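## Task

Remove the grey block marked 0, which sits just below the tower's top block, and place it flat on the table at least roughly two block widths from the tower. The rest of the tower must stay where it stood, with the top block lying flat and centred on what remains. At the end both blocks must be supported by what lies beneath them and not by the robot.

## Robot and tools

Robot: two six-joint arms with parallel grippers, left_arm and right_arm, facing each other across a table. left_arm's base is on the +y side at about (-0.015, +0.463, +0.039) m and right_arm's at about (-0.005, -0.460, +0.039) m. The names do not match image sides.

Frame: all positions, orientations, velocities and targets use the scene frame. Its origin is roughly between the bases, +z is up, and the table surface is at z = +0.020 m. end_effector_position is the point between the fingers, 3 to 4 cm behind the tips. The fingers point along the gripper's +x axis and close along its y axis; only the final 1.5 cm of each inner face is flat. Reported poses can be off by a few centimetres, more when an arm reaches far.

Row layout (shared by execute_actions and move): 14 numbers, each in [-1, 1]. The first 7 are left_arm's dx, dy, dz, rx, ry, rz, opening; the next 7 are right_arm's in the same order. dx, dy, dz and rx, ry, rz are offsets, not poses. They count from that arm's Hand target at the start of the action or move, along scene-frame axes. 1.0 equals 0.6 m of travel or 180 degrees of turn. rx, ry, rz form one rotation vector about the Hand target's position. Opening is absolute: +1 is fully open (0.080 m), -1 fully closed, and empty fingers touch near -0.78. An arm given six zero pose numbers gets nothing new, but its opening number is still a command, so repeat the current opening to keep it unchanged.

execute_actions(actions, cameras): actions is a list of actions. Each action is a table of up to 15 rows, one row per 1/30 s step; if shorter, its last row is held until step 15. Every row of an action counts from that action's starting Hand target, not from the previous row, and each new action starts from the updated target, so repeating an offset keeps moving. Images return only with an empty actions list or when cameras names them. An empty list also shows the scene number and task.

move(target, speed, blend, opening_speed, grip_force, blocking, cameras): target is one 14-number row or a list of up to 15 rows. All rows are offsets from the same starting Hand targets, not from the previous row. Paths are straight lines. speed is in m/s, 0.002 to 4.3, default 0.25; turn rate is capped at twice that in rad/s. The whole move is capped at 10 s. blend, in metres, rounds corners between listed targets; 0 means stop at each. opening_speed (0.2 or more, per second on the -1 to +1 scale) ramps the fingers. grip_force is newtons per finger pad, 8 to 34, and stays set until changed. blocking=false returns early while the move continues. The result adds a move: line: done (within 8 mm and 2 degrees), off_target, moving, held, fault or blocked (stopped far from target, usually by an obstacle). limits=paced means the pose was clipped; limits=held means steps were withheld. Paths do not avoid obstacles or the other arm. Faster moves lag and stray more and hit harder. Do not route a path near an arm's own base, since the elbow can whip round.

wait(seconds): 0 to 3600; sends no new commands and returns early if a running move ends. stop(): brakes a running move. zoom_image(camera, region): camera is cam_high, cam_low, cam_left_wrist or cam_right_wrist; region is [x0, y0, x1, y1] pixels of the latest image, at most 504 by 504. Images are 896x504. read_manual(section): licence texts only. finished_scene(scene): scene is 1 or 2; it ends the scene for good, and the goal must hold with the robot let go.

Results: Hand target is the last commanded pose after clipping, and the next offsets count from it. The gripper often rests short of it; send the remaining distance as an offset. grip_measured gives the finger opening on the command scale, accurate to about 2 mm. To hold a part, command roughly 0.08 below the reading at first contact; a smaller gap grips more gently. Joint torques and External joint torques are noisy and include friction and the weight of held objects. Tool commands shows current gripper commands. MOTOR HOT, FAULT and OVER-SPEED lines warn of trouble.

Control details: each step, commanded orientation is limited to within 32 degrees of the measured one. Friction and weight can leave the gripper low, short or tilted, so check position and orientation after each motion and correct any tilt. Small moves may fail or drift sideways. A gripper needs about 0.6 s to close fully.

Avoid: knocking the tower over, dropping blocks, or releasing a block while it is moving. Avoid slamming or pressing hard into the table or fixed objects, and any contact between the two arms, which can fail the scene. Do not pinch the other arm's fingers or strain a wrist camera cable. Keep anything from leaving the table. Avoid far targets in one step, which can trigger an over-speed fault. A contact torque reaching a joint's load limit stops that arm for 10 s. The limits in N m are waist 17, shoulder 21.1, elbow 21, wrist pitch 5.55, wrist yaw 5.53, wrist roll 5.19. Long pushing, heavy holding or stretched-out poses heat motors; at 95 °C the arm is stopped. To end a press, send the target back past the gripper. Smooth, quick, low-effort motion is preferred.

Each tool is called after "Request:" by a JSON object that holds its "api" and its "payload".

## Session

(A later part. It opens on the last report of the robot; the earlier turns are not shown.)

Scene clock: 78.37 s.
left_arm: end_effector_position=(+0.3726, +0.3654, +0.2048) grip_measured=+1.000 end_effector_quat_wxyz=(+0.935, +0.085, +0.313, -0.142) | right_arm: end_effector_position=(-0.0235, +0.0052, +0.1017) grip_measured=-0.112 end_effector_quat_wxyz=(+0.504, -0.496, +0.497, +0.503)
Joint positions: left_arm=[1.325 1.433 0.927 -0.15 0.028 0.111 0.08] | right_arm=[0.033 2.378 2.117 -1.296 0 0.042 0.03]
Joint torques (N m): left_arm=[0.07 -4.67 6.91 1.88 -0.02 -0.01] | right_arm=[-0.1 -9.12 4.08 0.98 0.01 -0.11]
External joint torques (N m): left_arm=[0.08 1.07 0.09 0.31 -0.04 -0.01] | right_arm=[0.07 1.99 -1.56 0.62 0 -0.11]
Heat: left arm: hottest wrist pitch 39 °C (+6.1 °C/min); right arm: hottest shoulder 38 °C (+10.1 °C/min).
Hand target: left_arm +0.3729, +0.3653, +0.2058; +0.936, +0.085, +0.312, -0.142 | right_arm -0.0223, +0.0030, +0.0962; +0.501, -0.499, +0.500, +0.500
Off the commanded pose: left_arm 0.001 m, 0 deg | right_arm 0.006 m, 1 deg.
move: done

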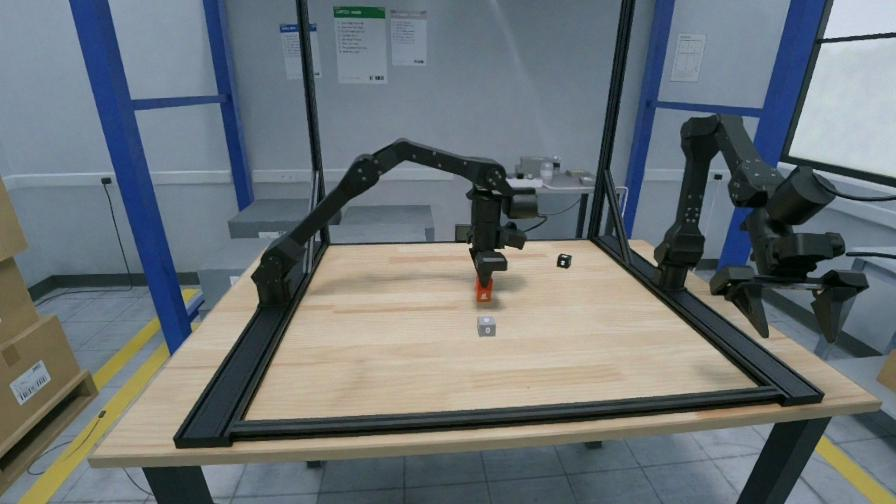

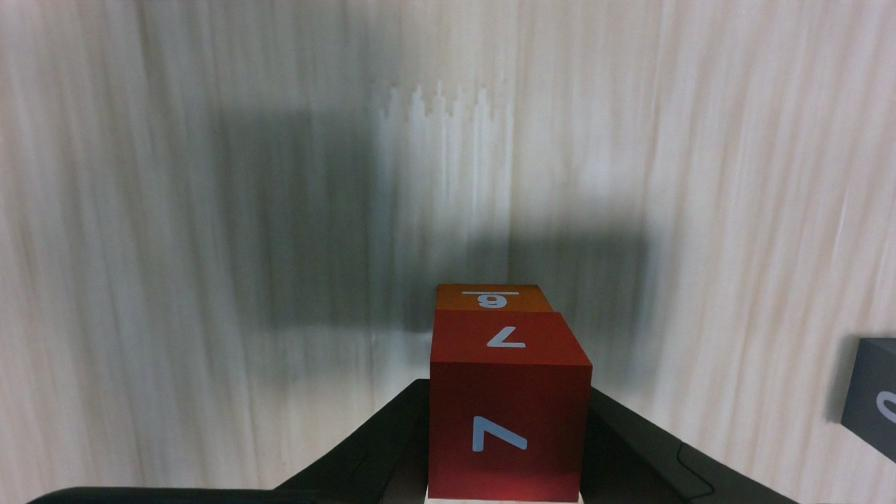

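Request:
{"api": "move", "payload": {"target": [[0,0,0,0,0,0,1,0,0.003,0.007,0,0,0,0.4],[0,0,0,0,0,0,1,0,0,0.12,0,0,0,0.4],[0,0,0,0,0,0,1,-0.02,-0.2,0.2,0,0,0,0.4]], "speed": [0.03,0.15,0.25], "blend": [0,0.01,0], "opening_speed": 1.0, "cameras": ["cam_low","cam_right_wrist"]}}

Request:
{"api": "zoom_image", "payload": {"camera": "cam_low", "region": [450, 260, 520, 340]}}

Scene clock: 83.87 s.
left_arm: end_effector_position=(+0.3726, +0.3654, +0.2048) grip_measured=+1.000 end_effector_quat_wxyz=(+0.935, +0.085, +0.313, -0.142) | right_arm: end_effector_position=(-0.0339, -0.1156, +0.2134) grip_measured=+0.397 end_effector_quat_wxyz=(+0.497, -0.503, +0.502, +0.498)
Joint positions: left_arm=[1.325 1.433 0.927 -0.15 0.028 0.111 0.08] | right_arm=[0.076 1.872 1.778 -1.486 0 0.082 0.053]
Joint torques (N m): left_arm=[0.05 -4.64 6.88 1.88 0 -0.01] | right_arm=[0.21 -7.77 5.17 0.76 -0.01 0.19]
External joint torques (N m): left_arm=[0.13 1.1 0.06 0.32 -0.02 -0.01] | right_arm=[0.22 -0.03 -0.33 0.45 -0.01 0.19]
Heat: left arm: hottest wrist pitch 39 °C (+5.0 °C/min); right arm: hottest shoulder 40 °C (+11.0 °C/min).
Hand target: left_arm +0.3729, +0.3653, +0.2058; +0.936, +0.085, +0.312, -0.142 | right_arm -0.0344, -0.1170, +0.2161; +0.501, -0.499, +0.500, +0.500
Off the commanded pose: left_arm 0.001 m, 0 deg | right_arm 0.003 m, 1 deg.
move: done

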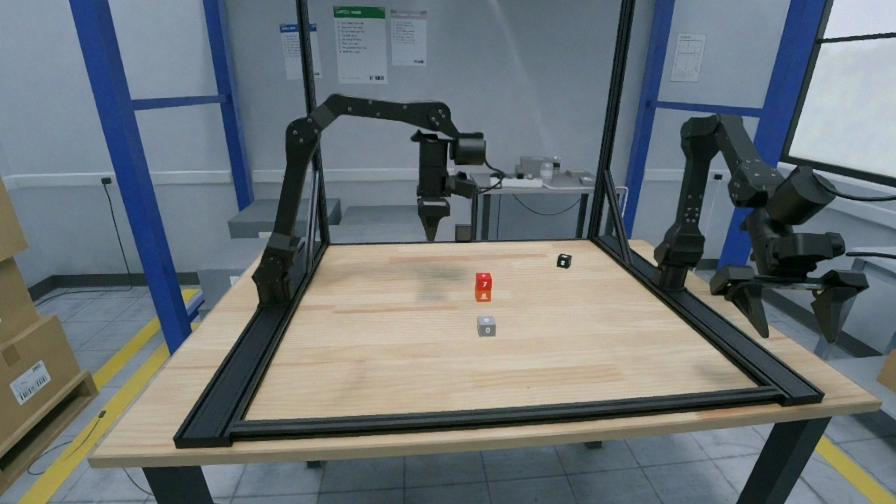

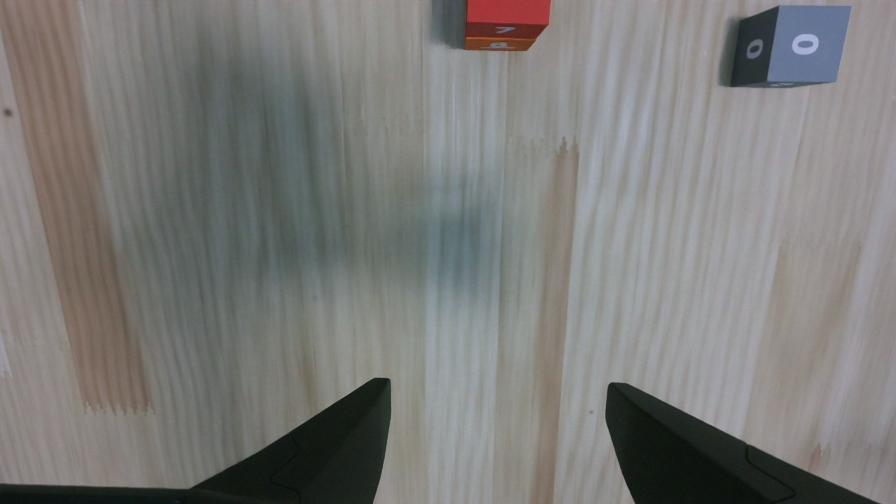

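Scaled by 6.300.

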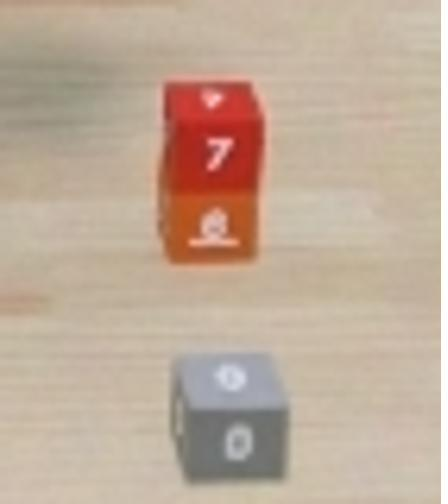

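Request:
{"api": "finished_scene", "payload": {"scene": 1}}

The scene is finished: the task was done.


## Next scene

Remove the red block marked 9, which sits just below the tower's top block, and place it flat on the table at least roughly two block widths from the tower. The rest of the tower must stay where it stood, with the top block lying flat and centred on what remains. At the end both blocks must be supported by what lies beneath them and not by the robot.

Request:
{"api": "execute_actions", "payload": {"actions": []}}

Scene clock: 0.00 s.
left_arm: end_effector_position=(+0.1416, +0.3317, +0.3972) grip_measured=+1.000 end_effector_quat_wxyz=(+0.964, -0.038, +0.259, -0.052) | right_arm: end_effector_position=(+0.2671, -0.2131, +0.2636) grip_measured=+1.000 end_effector_quat_wxyz=(+0.802, +0.033, +0.576, +0.157)
Joint positions: left_arm=[0.227 1.03 1.476 -1.443 -0.94 -1.012 0.08] | right_arm=[-0.851 1.62 1.606 -1.138 -0.025 0.553 0.08]
Joint velocities: within noise
Joint torques (N m): no reading
External joint torques (N m): no reading
Motor temperatures (°C): left_arm=[27 32 31 29 31 34] | right_arm=[29 27 28 30 34 31]
Heat: left arm: hottest wrist roll 34 °C (+0.0 °C/min); right arm: hottest wrist yaw 34 °C (+0.0 °C/min).
Hand target: left_arm +0.1416, +0.3320, +0.3976; +0.964, -0.039, +0.258, -0.052 | right_arm +0.2673, -0.2129, +0.2658; +0.803, +0.034, +0.573, +0.158
Tool commands: left_gripper/opening=+1.0 right_gripper/opening=+1.0

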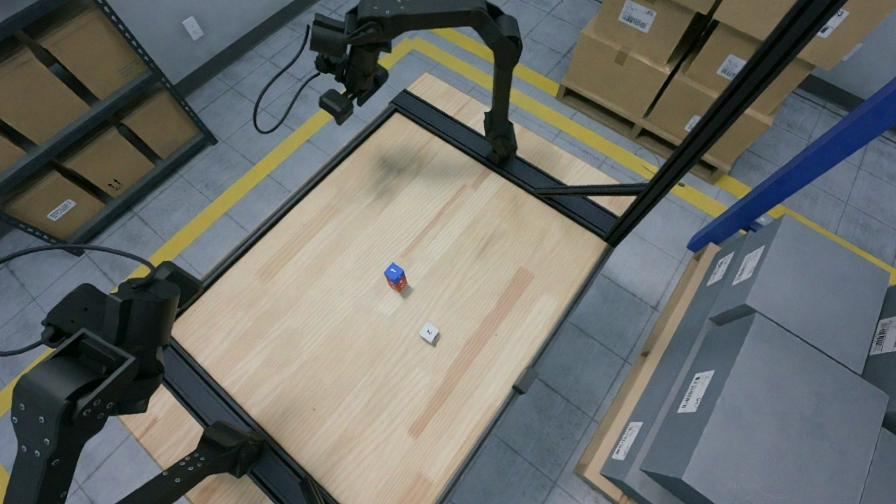

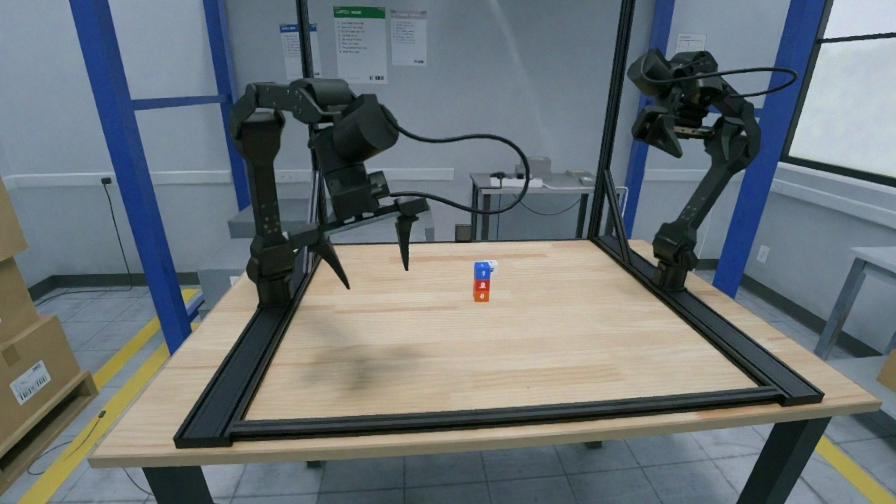

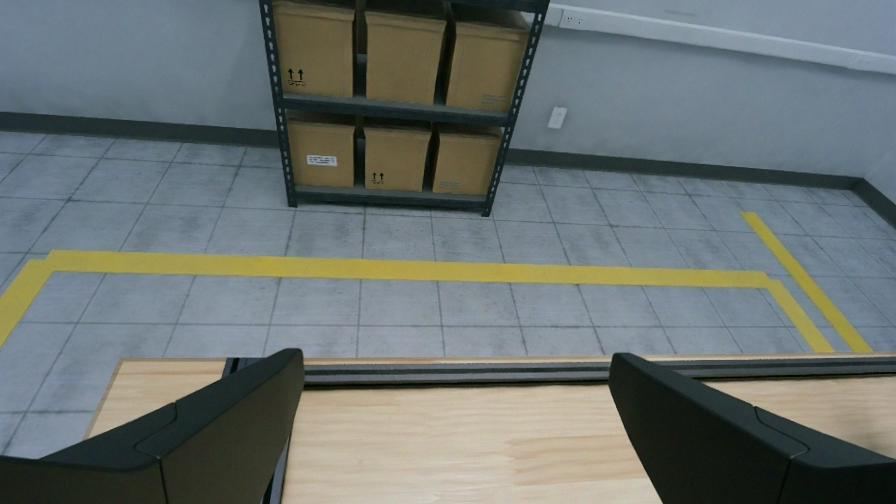

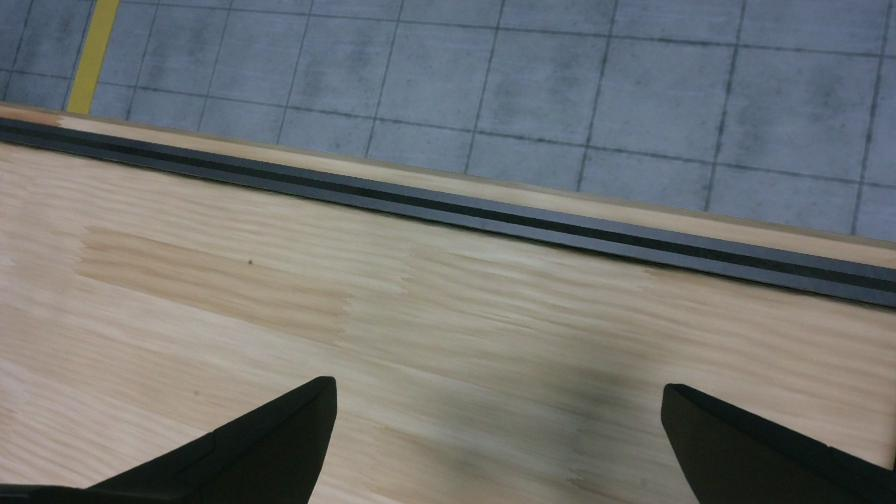

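Request:
{"api": "move", "payload": {"target": [0,0,0,0,0,0,1,-0.4855,0.36,-0.115,-0.147,0.013,0.436,0.5], "speed": 0.4, "cameras": ["cam_low","cam_right_wrist"]}}

Request:
{"api": "zoom_image", "payload": {"camera": "cam_low", "region": [420, 200, 548, 320]}}

Scene clock: 7.77 s.
left_arm: end_effector_position=(+0.1416, +0.3317, +0.3972) grip_measured=+1.000 end_effector_quat_wxyz=(+0.964, -0.038, +0.259, -0.052) | right_arm: end_effector_position=(-0.0235, -0.0008, +0.1988) grip_measured=+0.503 end_effector_quat_wxyz=(+0.528, -0.468, +0.472, +0.529)
Joint positions: left_arm=[0.227 1.03 1.476 -1.443 -0.94 -1.012 0.08] | right_arm=[0.033 2.284 2.339 -1.508 0.001 0.044 0.058]
Joint torques (N m): left_arm=[0.11 -0.64 5.37 1.26 -0.54 0.02] | right_arm=[0.06 -7.61 7.14 0.96 0 -0.11]
External joint torques (N m): left_arm=[0.12 0.53 0.2 0.23 -0.09 0.01] | right_arm=[0.08 2.81 1.61 0.43 -0.01 -0.11]
Heat: left arm: hottest wrist roll 34 °C (+0.0 °C/min); right arm: hottest wrist yaw 34 °C (+0.0 °C/min).
Hand target: left_arm +0.1416, +0.3320, +0.3976; +0.964, -0.039, +0.258, -0.052 | right_arm -0.0240, +0.0031, +0.1968; +0.499, -0.500, +0.500, +0.500
Off the commanded pose: left_arm 0.000 m, 0 deg | right_arm 0.004 m, 7 deg.
joint sent to its limit (right arm) — joint 3 (elbow), upper limit, where the elbow is as straight as it goes. The joint targets are off in orientation, not in position.
move: off_target (right_arm)

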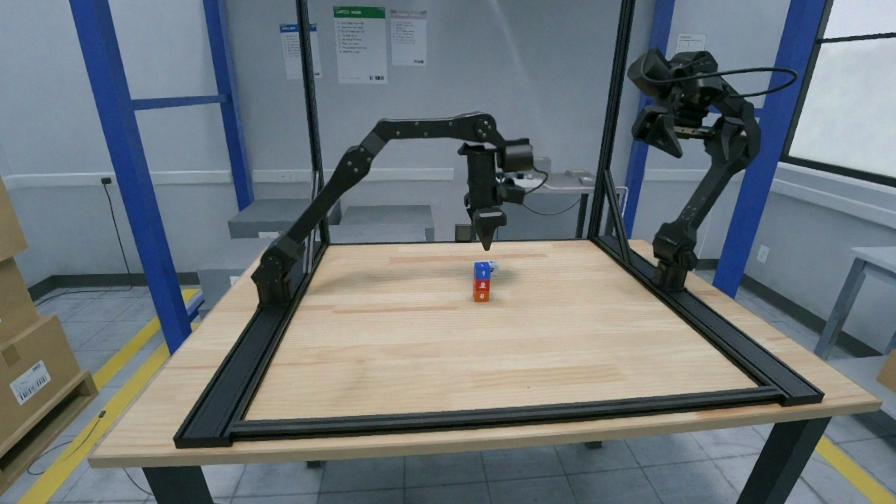

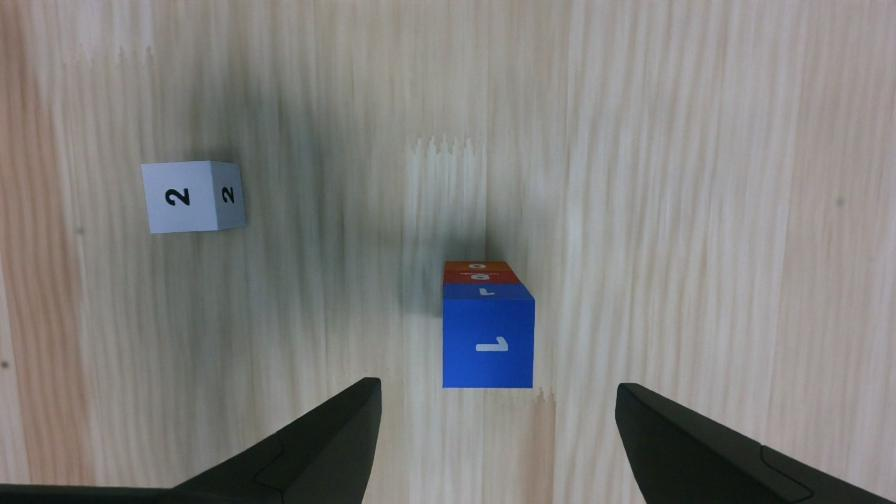

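Scaled by 3.938.

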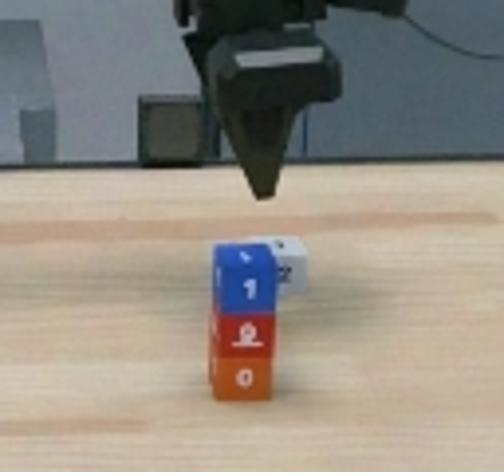

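Request:
{"api": "move", "payload": {"target": [[0,0,0,0,0,0,1,0.003,-0.002,-0.109,0,0,0,0.5],[0,0,0,0,0,0,1,0.003,-0.002,-0.109,0,0,0,-0.35],[0,0,0,0,0,0,1,0.003,-0.002,-0.04,0,0,0,-0.35]], "speed": [0.18,0.1,0.15], "opening_speed": 0.9, "cameras": ["cam_low","cam_right_wrist"]}}

Request:
{"api": "zoom_image", "payload": {"camera": "cam_low", "region": [420, 200, 548, 320]}}

Scene clock: 14.80 s.
left_arm: end_effector_position=(+0.1416, +0.3317, +0.3972) grip_measured=+1.000 end_effector_quat_wxyz=(+0.964, -0.038, +0.259, -0.052) | right_arm: end_effector_position=(-0.0232, +0.0003, +0.1609) grip_measured=-0.110 end_effector_quat_wxyz=(+0.506, -0.494, +0.495, +0.505)
Joint positions: left_arm=[0.227 1.03 1.476 -1.443 -0.94 -1.012 0.08] | right_arm=[0.033 2.371 2.34 -1.518 0.001 0.04 0.03]
Joint torques (N m): left_arm=[0.08 -0.65 5.42 1.26 -0.56 0.01] | right_arm=[-0.32 -11.24 7.05 0.36 -0.07 -0.16]
External joint torques (N m): left_arm=[0.06 0.55 0.22 0.22 -0.09 0] | right_arm=[-0.28 -0.46 1.61 0 -0.08 -0.16]
Heat: left arm: hottest wrist roll 34 °C (+0.0 °C/min); right arm: hottest wrist yaw 34 °C (+0.0 °C/min).
Hand target: left_arm +0.1416, +0.3320, +0.3976; +0.964, -0.039, +0.258, -0.052 | right_arm -0.0221, +0.0019, +0.1730; +0.500, -0.500, +0.500, +0.500
Off the commanded pose: left_arm 0.000 m, 0 deg | right_arm 0.012 m, 1 deg.
joint sent to its limit (right arm) — joint 3 (elbow), upper limit, where the elbow is as straight as it goes. The joint targets are off in orientation, not in position.
move: off_target (right_arm)

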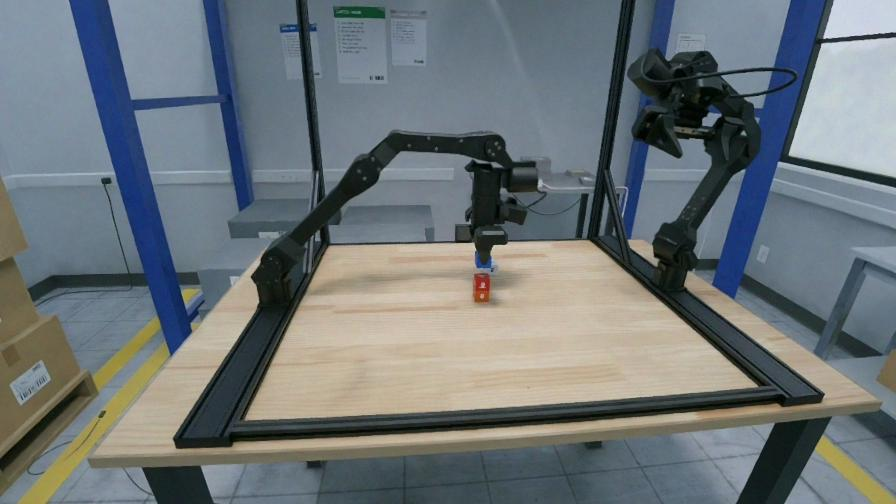

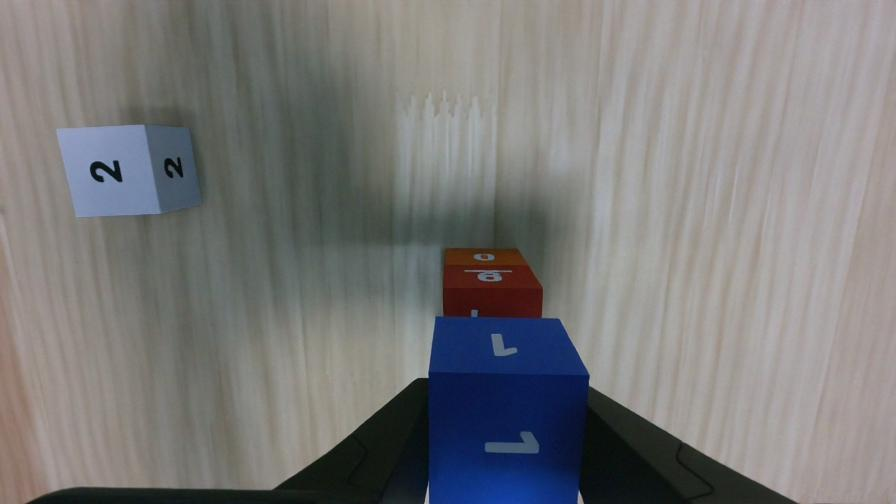

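Scaled by 3.938.

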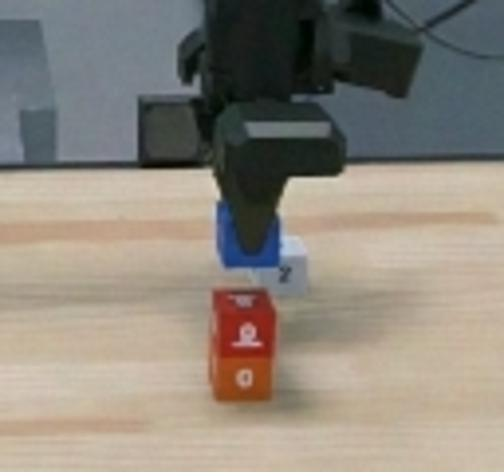

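Request:
{"api": "move", "payload": {"target": [[0,0,0,0,0,0,1,0,-0.17,-0.01,0,0,0,-0.35],[0,0,0,0,0,0,1,0,-0.17,-0.157,0,0,0,-0.35],[0,0,0,0,0,0,1,0,-0.17,-0.1767,0,0,0,-0.35],[0,0,0,0,0,0,1,0,-0.17,-0.172,0,0,0,0.5],[0,0,0,0,0,0,1,0,-0.17,-0.03,0,0,0,0.5]], "speed": [0.25,0.2,0.05,0.1,0.25], "blend": [0.015,0.004,0,0,0], "opening_speed": 1.5}}

Request:
{"api": "move", "payload": {"target": [[0,0,0,0,0,0,1,0,0.17,0,0,0,0,0.5],[0,0,0,0,0,0,1,0,0.17,-0.09,0,0,0,0.5],[0,0,0,0,0,0,1,0,0.17,-0.09,0,0,0,-0.35]], "speed": [0.25,0.15,0.1], "blend": [0.015,0,0], "opening_speed": 1.0, "cameras": ["cam_low","cam_right_wrist"]}}

Request:
{"api": "zoom_image", "payload": {"camera": "cam_low", "region": [400, 220, 528, 330]}}

Scene clock: 24.17 s.
left_arm: end_effector_position=(+0.1416, +0.3317, +0.3972) grip_measured=+1.000 end_effector_quat_wxyz=(+0.964, -0.038, +0.259, -0.052) | right_arm: end_effector_position=(-0.0207, -0.1021, +0.1513) grip_measured=+0.497 end_effector_quat_wxyz=(+0.497, -0.504, +0.502, +0.498)
Joint positions: left_arm=[0.227 1.03 1.476 -1.443 -0.94 -1.012 0.08] | right_arm=[0.037 1.917 1.592 -1.257 0.001 0.042 0.057]
Joint torques (N m): left_arm=[0.05 -0.63 5.36 1.27 -0.54 0.02] | right_arm=[0.31 -7.2 6.99 0.39 -0.05 0.18]
External joint torques (N m): left_arm=[0.05 0.56 0.16 0.23 -0.08 0.02] | right_arm=[0.37 0.86 1.49 0.09 -0.05 0.18]
Motor temperatures (°C): left_arm=[27 32 32 30 31 34] | right_arm=[29 34 31 31 34 31]
Heat: left arm: hottest wrist roll 34 °C (+0.0 °C/min); right arm: hottest shoulder 34 °C (+17.4 °C/min).
Hand target: left_arm +0.1416, +0.3320, +0.3976; +0.964, -0.039, +0.258, -0.052 | right_arm -0.0221, -0.1000, +0.1549; +0.500, -0.500, +0.500, +0.500
Off the commanded pose: left_arm 0.000 m, 0 deg | right_arm 0.004 m, 1 deg.
move: done

Scene clock: 26.57 s.
left_arm: end_effector_position=(+0.1416, +0.3317, +0.3972) grip_measured=+1.000 end_effector_quat_wxyz=(+0.964, -0.038, +0.259, -0.052) | right_arm: end_effector_position=(-0.0233, +0.0028, +0.1064) grip_measured=-0.111 end_effector_quat_wxyz=(+0.503, -0.497, +0.497, +0.503)
Joint positions: left_arm=[0.227 1.03 1.476 -1.443 -0.94 -1.012 0.08] | right_arm=[0.033 2.367 2.117 -1.309 0.001 0.04 0.03]
Joint torques (N m): left_arm=[-0.01 -0.71 5.43 1.25 -0.55 0] | right_arm=[-0.16 -8.52 5.25 0.67 -0.03 -0.08]
External joint torques (N m): left_arm=[-0.02 0.52 0.25 0.24 -0.09 -0.01] | right_arm=[-0.13 2.42 -0.32 0.33 -0.04 -0.08]
Heat: left arm: hottest wrist roll 34 °C (+0.0 °C/min); right arm: hottest shoulder 35 °C (+18.1 °C/min).
Hand target: left_arm +0.1416, +0.3320, +0.3976; +0.964, -0.039, +0.258, -0.052 | right_arm -0.0221, +0.0019, +0.1008; +0.499, -0.500, +0.500, +0.500
Off the commanded pose: left_arm 0.000 m, 0 deg | right_arm 0.006 m, 1 deg.
move: done

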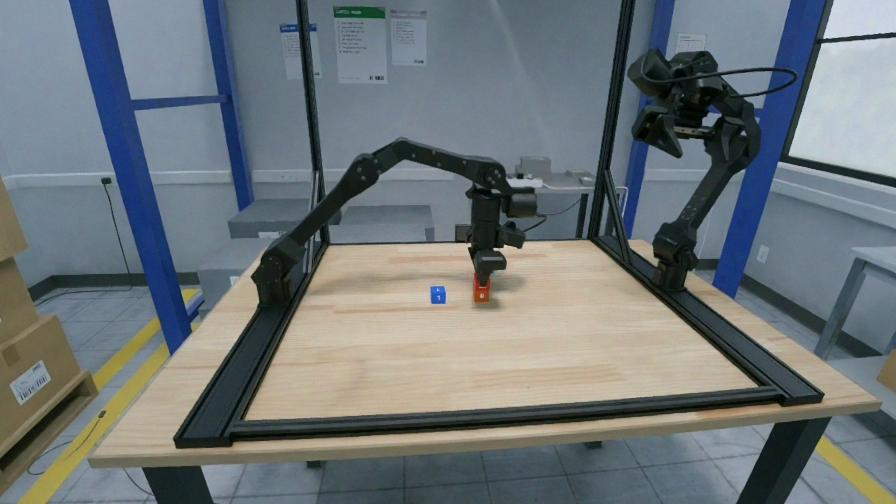

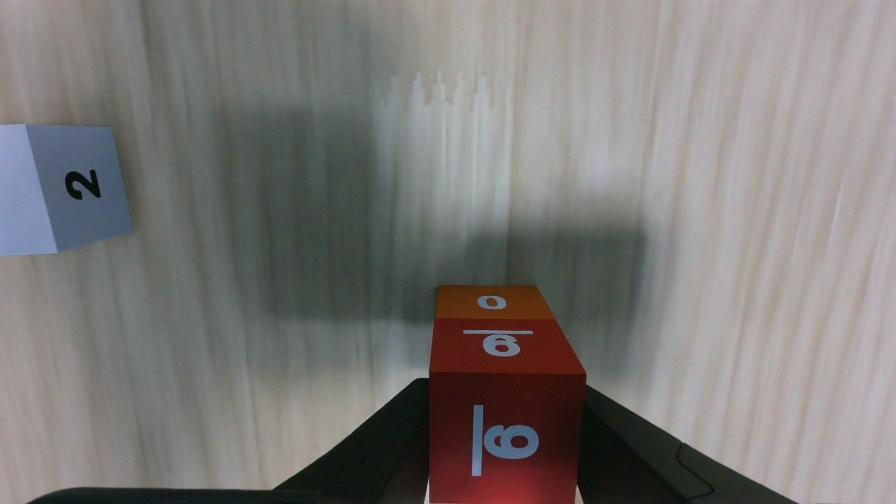

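Scaled by 3.938.

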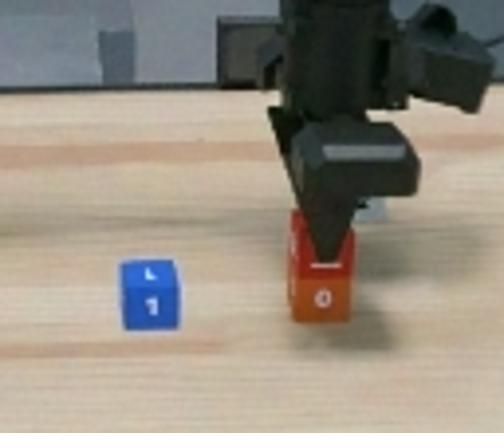

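Request:
{"api": "move", "payload": {"target": [[0,0,0,0,0,0,1,0,0,0.08,0,0,0,-0.35],[0,0,0,0,0,0,1,0.233,-0.03,0.07,0,0,0,-0.35],[0,0,0,0,0,0,1,0.233,-0.03,-0.035,0,0,0,-0.35],[0,0,0,0,0,0,1,0.233,-0.03,-0.052,0,0,0,-0.35],[0,0,0,0,0,0,1,0.233,-0.03,-0.049,0,0,0,0.5]], "speed": [0.15,0.25,0.2,0.05,0.1], "blend": [0.015,0.015,0.004,0,0], "opening_speed": 1.5}}

Request:
{"api": "move", "payload": {"target": [[0,0,0,0,0,0,1,0,0,0.15,0,0,0,0.5],[0,0,0,0,0,0,1,-0.233,-0.14,0.12,0,0,0,0.5],[0,0,0,0,0,0,1,-0.233,-0.14,-0.0075,0,0,0,0.5],[0,0,0,0,0,0,1,-0.233,-0.14,-0.0075,0,0,0,-0.35]], "speed": [0.3,0.3,0.18,0.1], "blend": [0.03,0.03,0,0], "opening_speed": 1.2, "cameras": ["cam_low"]}}

Scene clock: 33.10 s.
left_arm: end_effector_position=(+0.1416, +0.3317, +0.3972) grip_measured=+1.000 end_effector_quat_wxyz=(+0.964, -0.038, +0.259, -0.052) | right_arm: end_effector_position=(+0.1181, -0.0139, +0.0775) grip_measured=+0.496 end_effector_quat_wxyz=(+0.506, -0.497, +0.495, +0.502)
Joint positions: left_arm=[0.227 1.03 1.476 -1.443 -0.94 -1.012 0.08] | right_arm=[-0.276 2.369 2.004 -1.189 0.002 -0.266 0.057]
Joint torques (N m): left_arm=[0.05 -0.67 5.34 1.26 -0.54 0.01] | right_arm=[-0.06 -8.15 5.31 0.4 -0.09 -0.12]
External joint torques (N m): left_arm=[0.04 0.54 0.16 0.24 -0.08 0] | right_arm=[-0.03 2.62 -0.16 0.05 -0.09 -0.13]
Heat: left arm: hottest wrist roll 34 °C (+0.0 °C/min); right arm: hottest shoulder 38 °C (+19.9 °C/min).
Hand target: left_arm +0.1416, +0.3320, +0.3976; +0.964, -0.039, +0.258, -0.052 | right_arm +0.1177, -0.0161, +0.0715; +0.500, -0.500, +0.500, +0.500
Off the commanded pose: left_arm 0.000 m, 0 deg | right_arm 0.006 m, 1 deg.
move: done

Scene clock: 35.97 s.
left_arm: end_effector_position=(+0.1416, +0.3317, +0.3972) grip_measured=+1.000 end_effector_quat_wxyz=(+0.964, -0.038, +0.259, -0.052) | right_arm: end_effector_position=(-0.0221, -0.0985, +0.0710) grip_measured=-0.114 end_effector_quat_wxyz=(+0.501, -0.498, +0.496, +0.504)
Joint positions: left_arm=[0.227 1.03 1.476 -1.443 -0.94 -1.012 0.08] | right_arm=[0.04 1.985 1.358 -0.933 -0.001 0.042 0.03]
Joint torques (N m): left_arm=[0.11 -0.68 5.45 1.26 -0.54 0] | right_arm=[-0.06 -6.31 4.92 0.69 0 0.17]
External joint torques (N m): left_arm=[0.11 0.51 0.27 0.23 -0.08 0] | right_arm=[-0.01 1.88 -0.23 0.37 -0.02 0.17]
Heat: left arm: hottest wrist roll 34 °C (+0.0 °C/min); right arm: hottest shoulder 38 °C (+18.4 °C/min).
Hand target: left_arm +0.1416, +0.3320, +0.3976; +0.964, -0.039, +0.258, -0.052 | right_arm -0.0221, -0.1001, +0.0670; +0.500, -0.500, +0.500, +0.500
Off the commanded pose: left_arm 0.000 m, 0 deg | right_arm 0.004 m, 1 deg.
move: done

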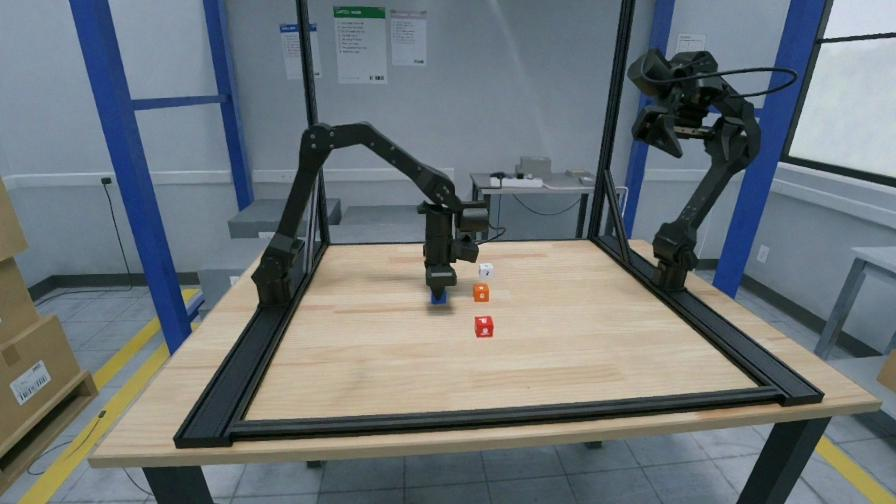

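Request:
{"api": "move", "payload": {"target": [[0,0,0,0,0,0,1,0,0,0.13,0,0,0,-0.35],[0,0,0,0,0,0,1,0.001,0.1635,0.12,0,0,0,-0.35],[0,0,0,0,0,0,1,0.001,0.1635,0.055,0,0,0,-0.35]], "speed": [0.15,0.2,0.08], "blend": [0.02,0.01,0], "cameras": ["cam_low","cam_right_wrist"]}}

Request:
{"api": "zoom_image", "payload": {"camera": "cam_low", "region": [450, 240, 520, 320]}}

Scene clock: 41.50 s.
left_arm: end_effector_position=(+0.1416, +0.3317, +0.3972) grip_measured=+1.000 end_effector_quat_wxyz=(+0.964, -0.038, +0.259, -0.052) | right_arm: end_effector_position=(-0.0228, -0.0011, +0.1062) grip_measured=-0.114 end_effector_quat_wxyz=(+0.503, -0.496, +0.497, +0.503)
Joint positions: left_arm=[0.227 1.03 1.476 -1.443 -0.94 -1.012 0.08] | right_arm=[0.031 2.345 2.077 -1.29 -0.001 0.039 0.03]
Joint torques (N m): left_arm=[0.06 -0.65 5.41 1.27 -0.56 0] | right_arm=[-0.26 -8.18 5.18 0.75 0.06 -0.16]
External joint torques (N m): left_arm=[0.06 0.56 0.23 0.25 -0.1 -0.01] | right_arm=[-0.18 2.64 -0.39 0.41 0.05 -0.16]
Heat: left arm: hottest wrist roll 34 °C (+0.0 °C/min); right arm: hottest shoulder 38 °C (+15.9 °C/min).
Hand target: left_arm +0.1416, +0.3320, +0.3976; +0.964, -0.039, +0.258, -0.052 | right_arm -0.0215, -0.0020, +0.1001; +0.500, -0.500, +0.500, +0.500
Off the commanded pose: left_arm 0.000 m, 0 deg | right_arm 0.006 m, 1 deg.
move: done

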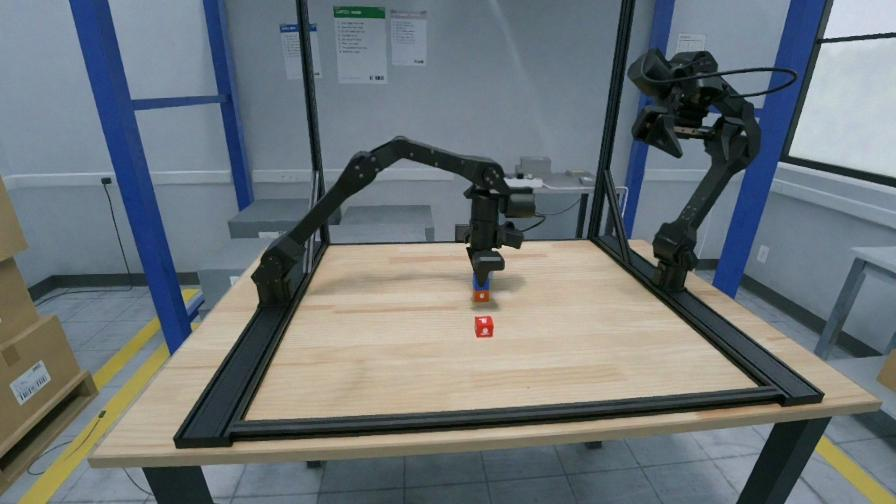

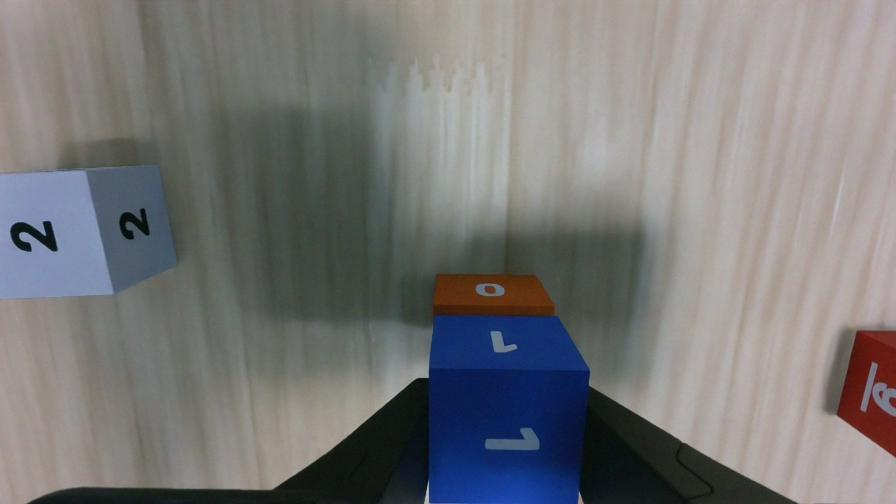

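Scaled by 6.300.

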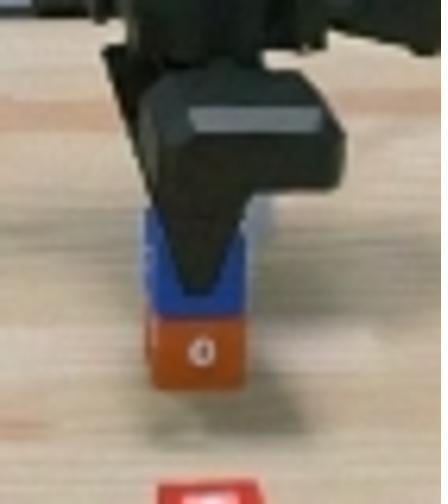

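Request:
{"api": "move", "payload": {"target": [[0,0,0,0,0,0,1,0,0.0025,-0.003,0,0,0,-0.35],[0,0,0,0,0,0,1,0,0.0025,-0.0105,0,0,0,-0.35]], "speed": 0.05, "cameras": ["cam_low","cam_right_wrist"]}}

Request:
{"api": "zoom_image", "payload": {"camera": "cam_low", "region": [450, 240, 520, 320]}}

Scene clock: 45.20 s.
left_arm: end_effector_position=(+0.1416, +0.3317, +0.3972) grip_measured=+1.000 end_effector_quat_wxyz=(+0.964, -0.038, +0.259, -0.052) | right_arm: end_effector_position=(-0.0229, +0.0009, +0.1035) grip_measured=-0.114 end_effector_quat_wxyz=(+0.504, -0.495, +0.496, +0.505)
Joint positions: left_arm=[0.227 1.03 1.476 -1.443 -0.94 -1.012 0.08] | right_arm=[0.031 2.349 2.073 -1.276 -0.001 0.039 0.03]
Joint torques (N m): left_arm=[0.08 -0.63 5.42 1.25 -0.56 0.02] | right_arm=[-0.36 -7.89 4.65 1.02 0.03 -0.15]
External joint torques (N m): left_arm=[0.06 0.6 0.2 0.22 -0.09 0.01] | right_arm=[-0.34 2.89 -0.89 0.66 0.02 -0.15]
Motor temperatures (°C): left_arm=[27 32 33 30 31 33] | right_arm=[29 39 31 31 34 31]
Heat: left arm: hottest elbow 33 °C (+2.7 °C/min); right arm: hottest shoulder 39 °C (+15.9 °C/min).
Hand target: left_arm +0.1416, +0.3320, +0.3976; +0.964, -0.039, +0.258, -0.052 | right_arm -0.0215, -0.0005, +0.0937; +0.500, -0.500, +0.500, +0.500
Off the commanded pose: left_arm 0.000 m, 0 deg | right_arm 0.010 m, 1 deg.
move: off_target (right_arm)

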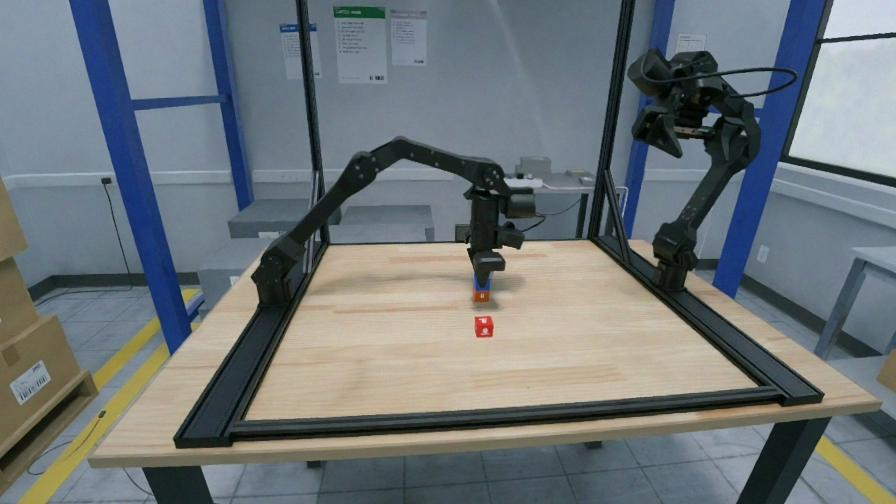

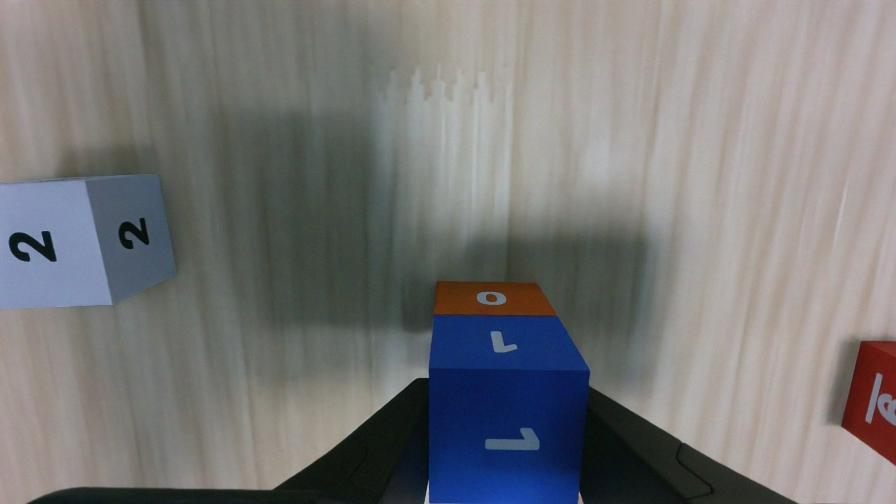

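Scaled by 6.300.

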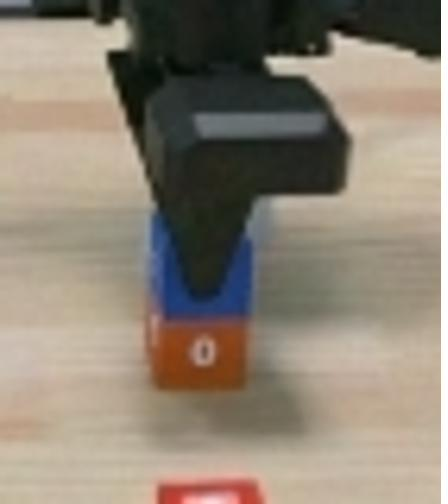

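Request:
{"api": "move", "payload": {"target": [0,0,0,0,0,0,1,0,0,-0.004,0,0,0,-0.35], "speed": 0.03}}

Scene clock: 47.83 s.
left_arm: end_effector_position=(+0.1416, +0.3317, +0.3972) grip_measured=+1.000 end_effector_quat_wxyz=(+0.964, -0.038, +0.259, -0.052) | right_arm: end_effector_position=(-0.0229, +0.0006, +0.1021) grip_measured=-0.114 end_effector_quat_wxyz=(+0.504, -0.495, +0.496, +0.505)
Joint positions: left_arm=[0.227 1.03 1.476 -1.443 -0.94 -1.012 0.08] | right_arm=[0.031 2.349 2.068 -1.272 -0.001 0.038 0.03]
Joint torques (N m): left_arm=[0.12 -0.68 5.42 1.27 -0.55 0.01] | right_arm=[-0.27 -7.79 4.3 1.37 0.03 -0.14]
External joint torques (N m): left_arm=[0.11 0.59 0.2 0.25 -0.08 0] | right_arm=[-0.32 3.07 -1.29 1.01 0.03 -0.14]
Heat: left arm: hottest elbow 33 °C (+2.5 °C/min); right arm: hottest shoulder 39 °C (+15.1 °C/min).
Hand target: left_arm +0.1416, +0.3320, +0.3976; +0.964, -0.039, +0.258, -0.052 | right_arm -0.0215, -0.0006, +0.0912; +0.500, -0.500, +0.500, +0.500
Off the commanded pose: left_arm 0.000 m, 0 deg | right_arm 0.011 m, 1 deg.
move: off_target (right_arm)

Request:
{"api": "move", "payload": {"target": [[0,0,0,0,0,0,1,0,0.0025,0.009,0,0,0,0.4],[0,0,0,0,0,0,1,0,0,0.12,0,0,0,0.4],[0,0,0,0,0,0,1,-0.02,-0.2,0.2,0,0,0,0.4]], "speed": [0.03,0.15,0.25], "blend": [0,0.01,0], "opening_speed": 1.0, "cameras": ["cam_low","cam_right_wrist"]}}

Request:
{"api": "zoom_image", "payload": {"camera": "cam_low", "region": [450, 260, 520, 340]}}

Scene clock: 53.03 s.
left_arm: end_effector_position=(+0.1416, +0.3317, +0.3972) grip_measured=+1.000 end_effector_quat_wxyz=(+0.964, -0.038, +0.259, -0.052) | right_arm: end_effector_position=(-0.0330, -0.1191, +0.2086) grip_measured=+0.397 end_effector_quat_wxyz=(+0.496, -0.504, +0.502, +0.498)
Joint positions: left_arm=[0.227 1.03 1.476 -1.443 -0.94 -1.012 0.08] | right_arm=[0.074 1.856 1.738 -1.464 -0.001 0.077 0.053]
Joint torques (N m): left_arm=[0.1 -0.7 5.46 1.26 -0.54 0.01] | right_arm=[0.31 -8.03 5.27 0.76 0 0.14]
External joint torques (N m): left_arm=[0.1 0.48 0.25 0.21 -0.08 0] | right_arm=[0.32 -0.43 -0.2 0.46 0 0.14]
Heat: left arm: hottest elbow 33 °C (+2.3 °C/min); right arm: hottest shoulder 39 °C (+13.6 °C/min).
Hand target: left_arm +0.1416, +0.3320, +0.3976; +0.964, -0.039, +0.258, -0.052 | right_arm -0.0335, -0.1206, +0.2112; +0.499, -0.500, +0.500, +0.500
Off the commanded pose: left_arm 0.000 m, 0 deg | right_arm 0.003 m, 1 deg.
move: done

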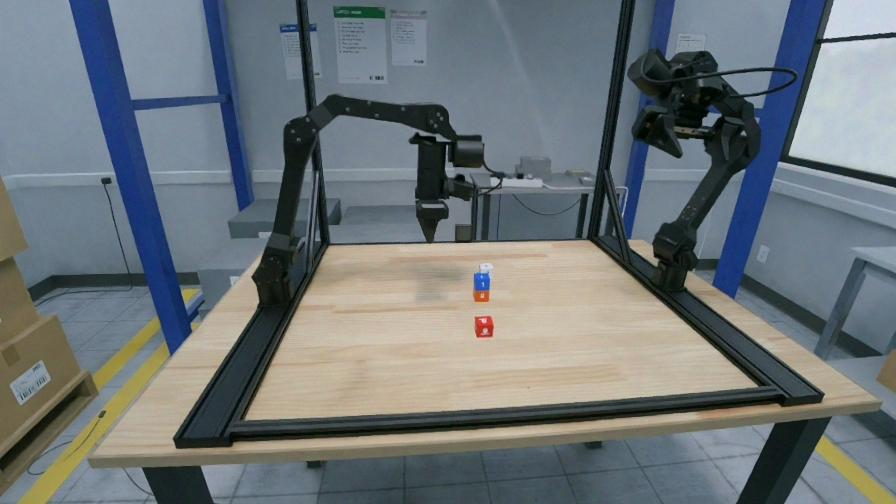

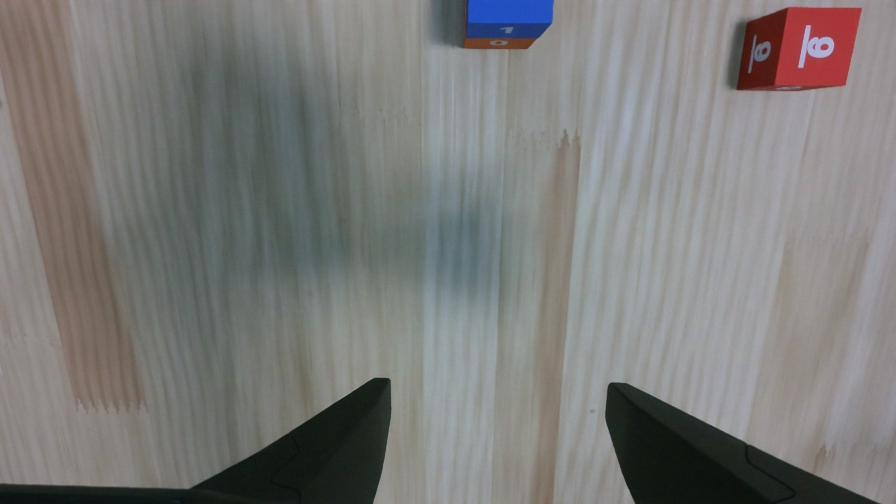

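Scaled by 6.300.

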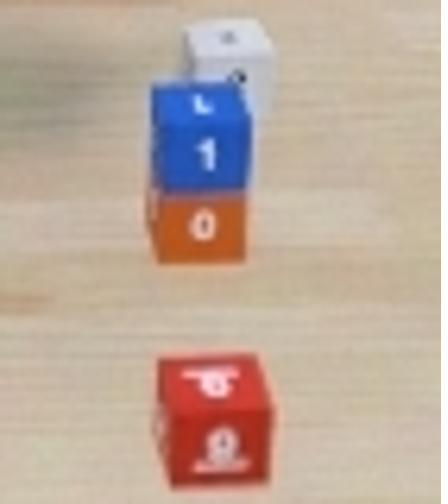

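Request:
{"api": "finished_scene", "payload": {"scene": 2}}

The scene is finished: the task was done.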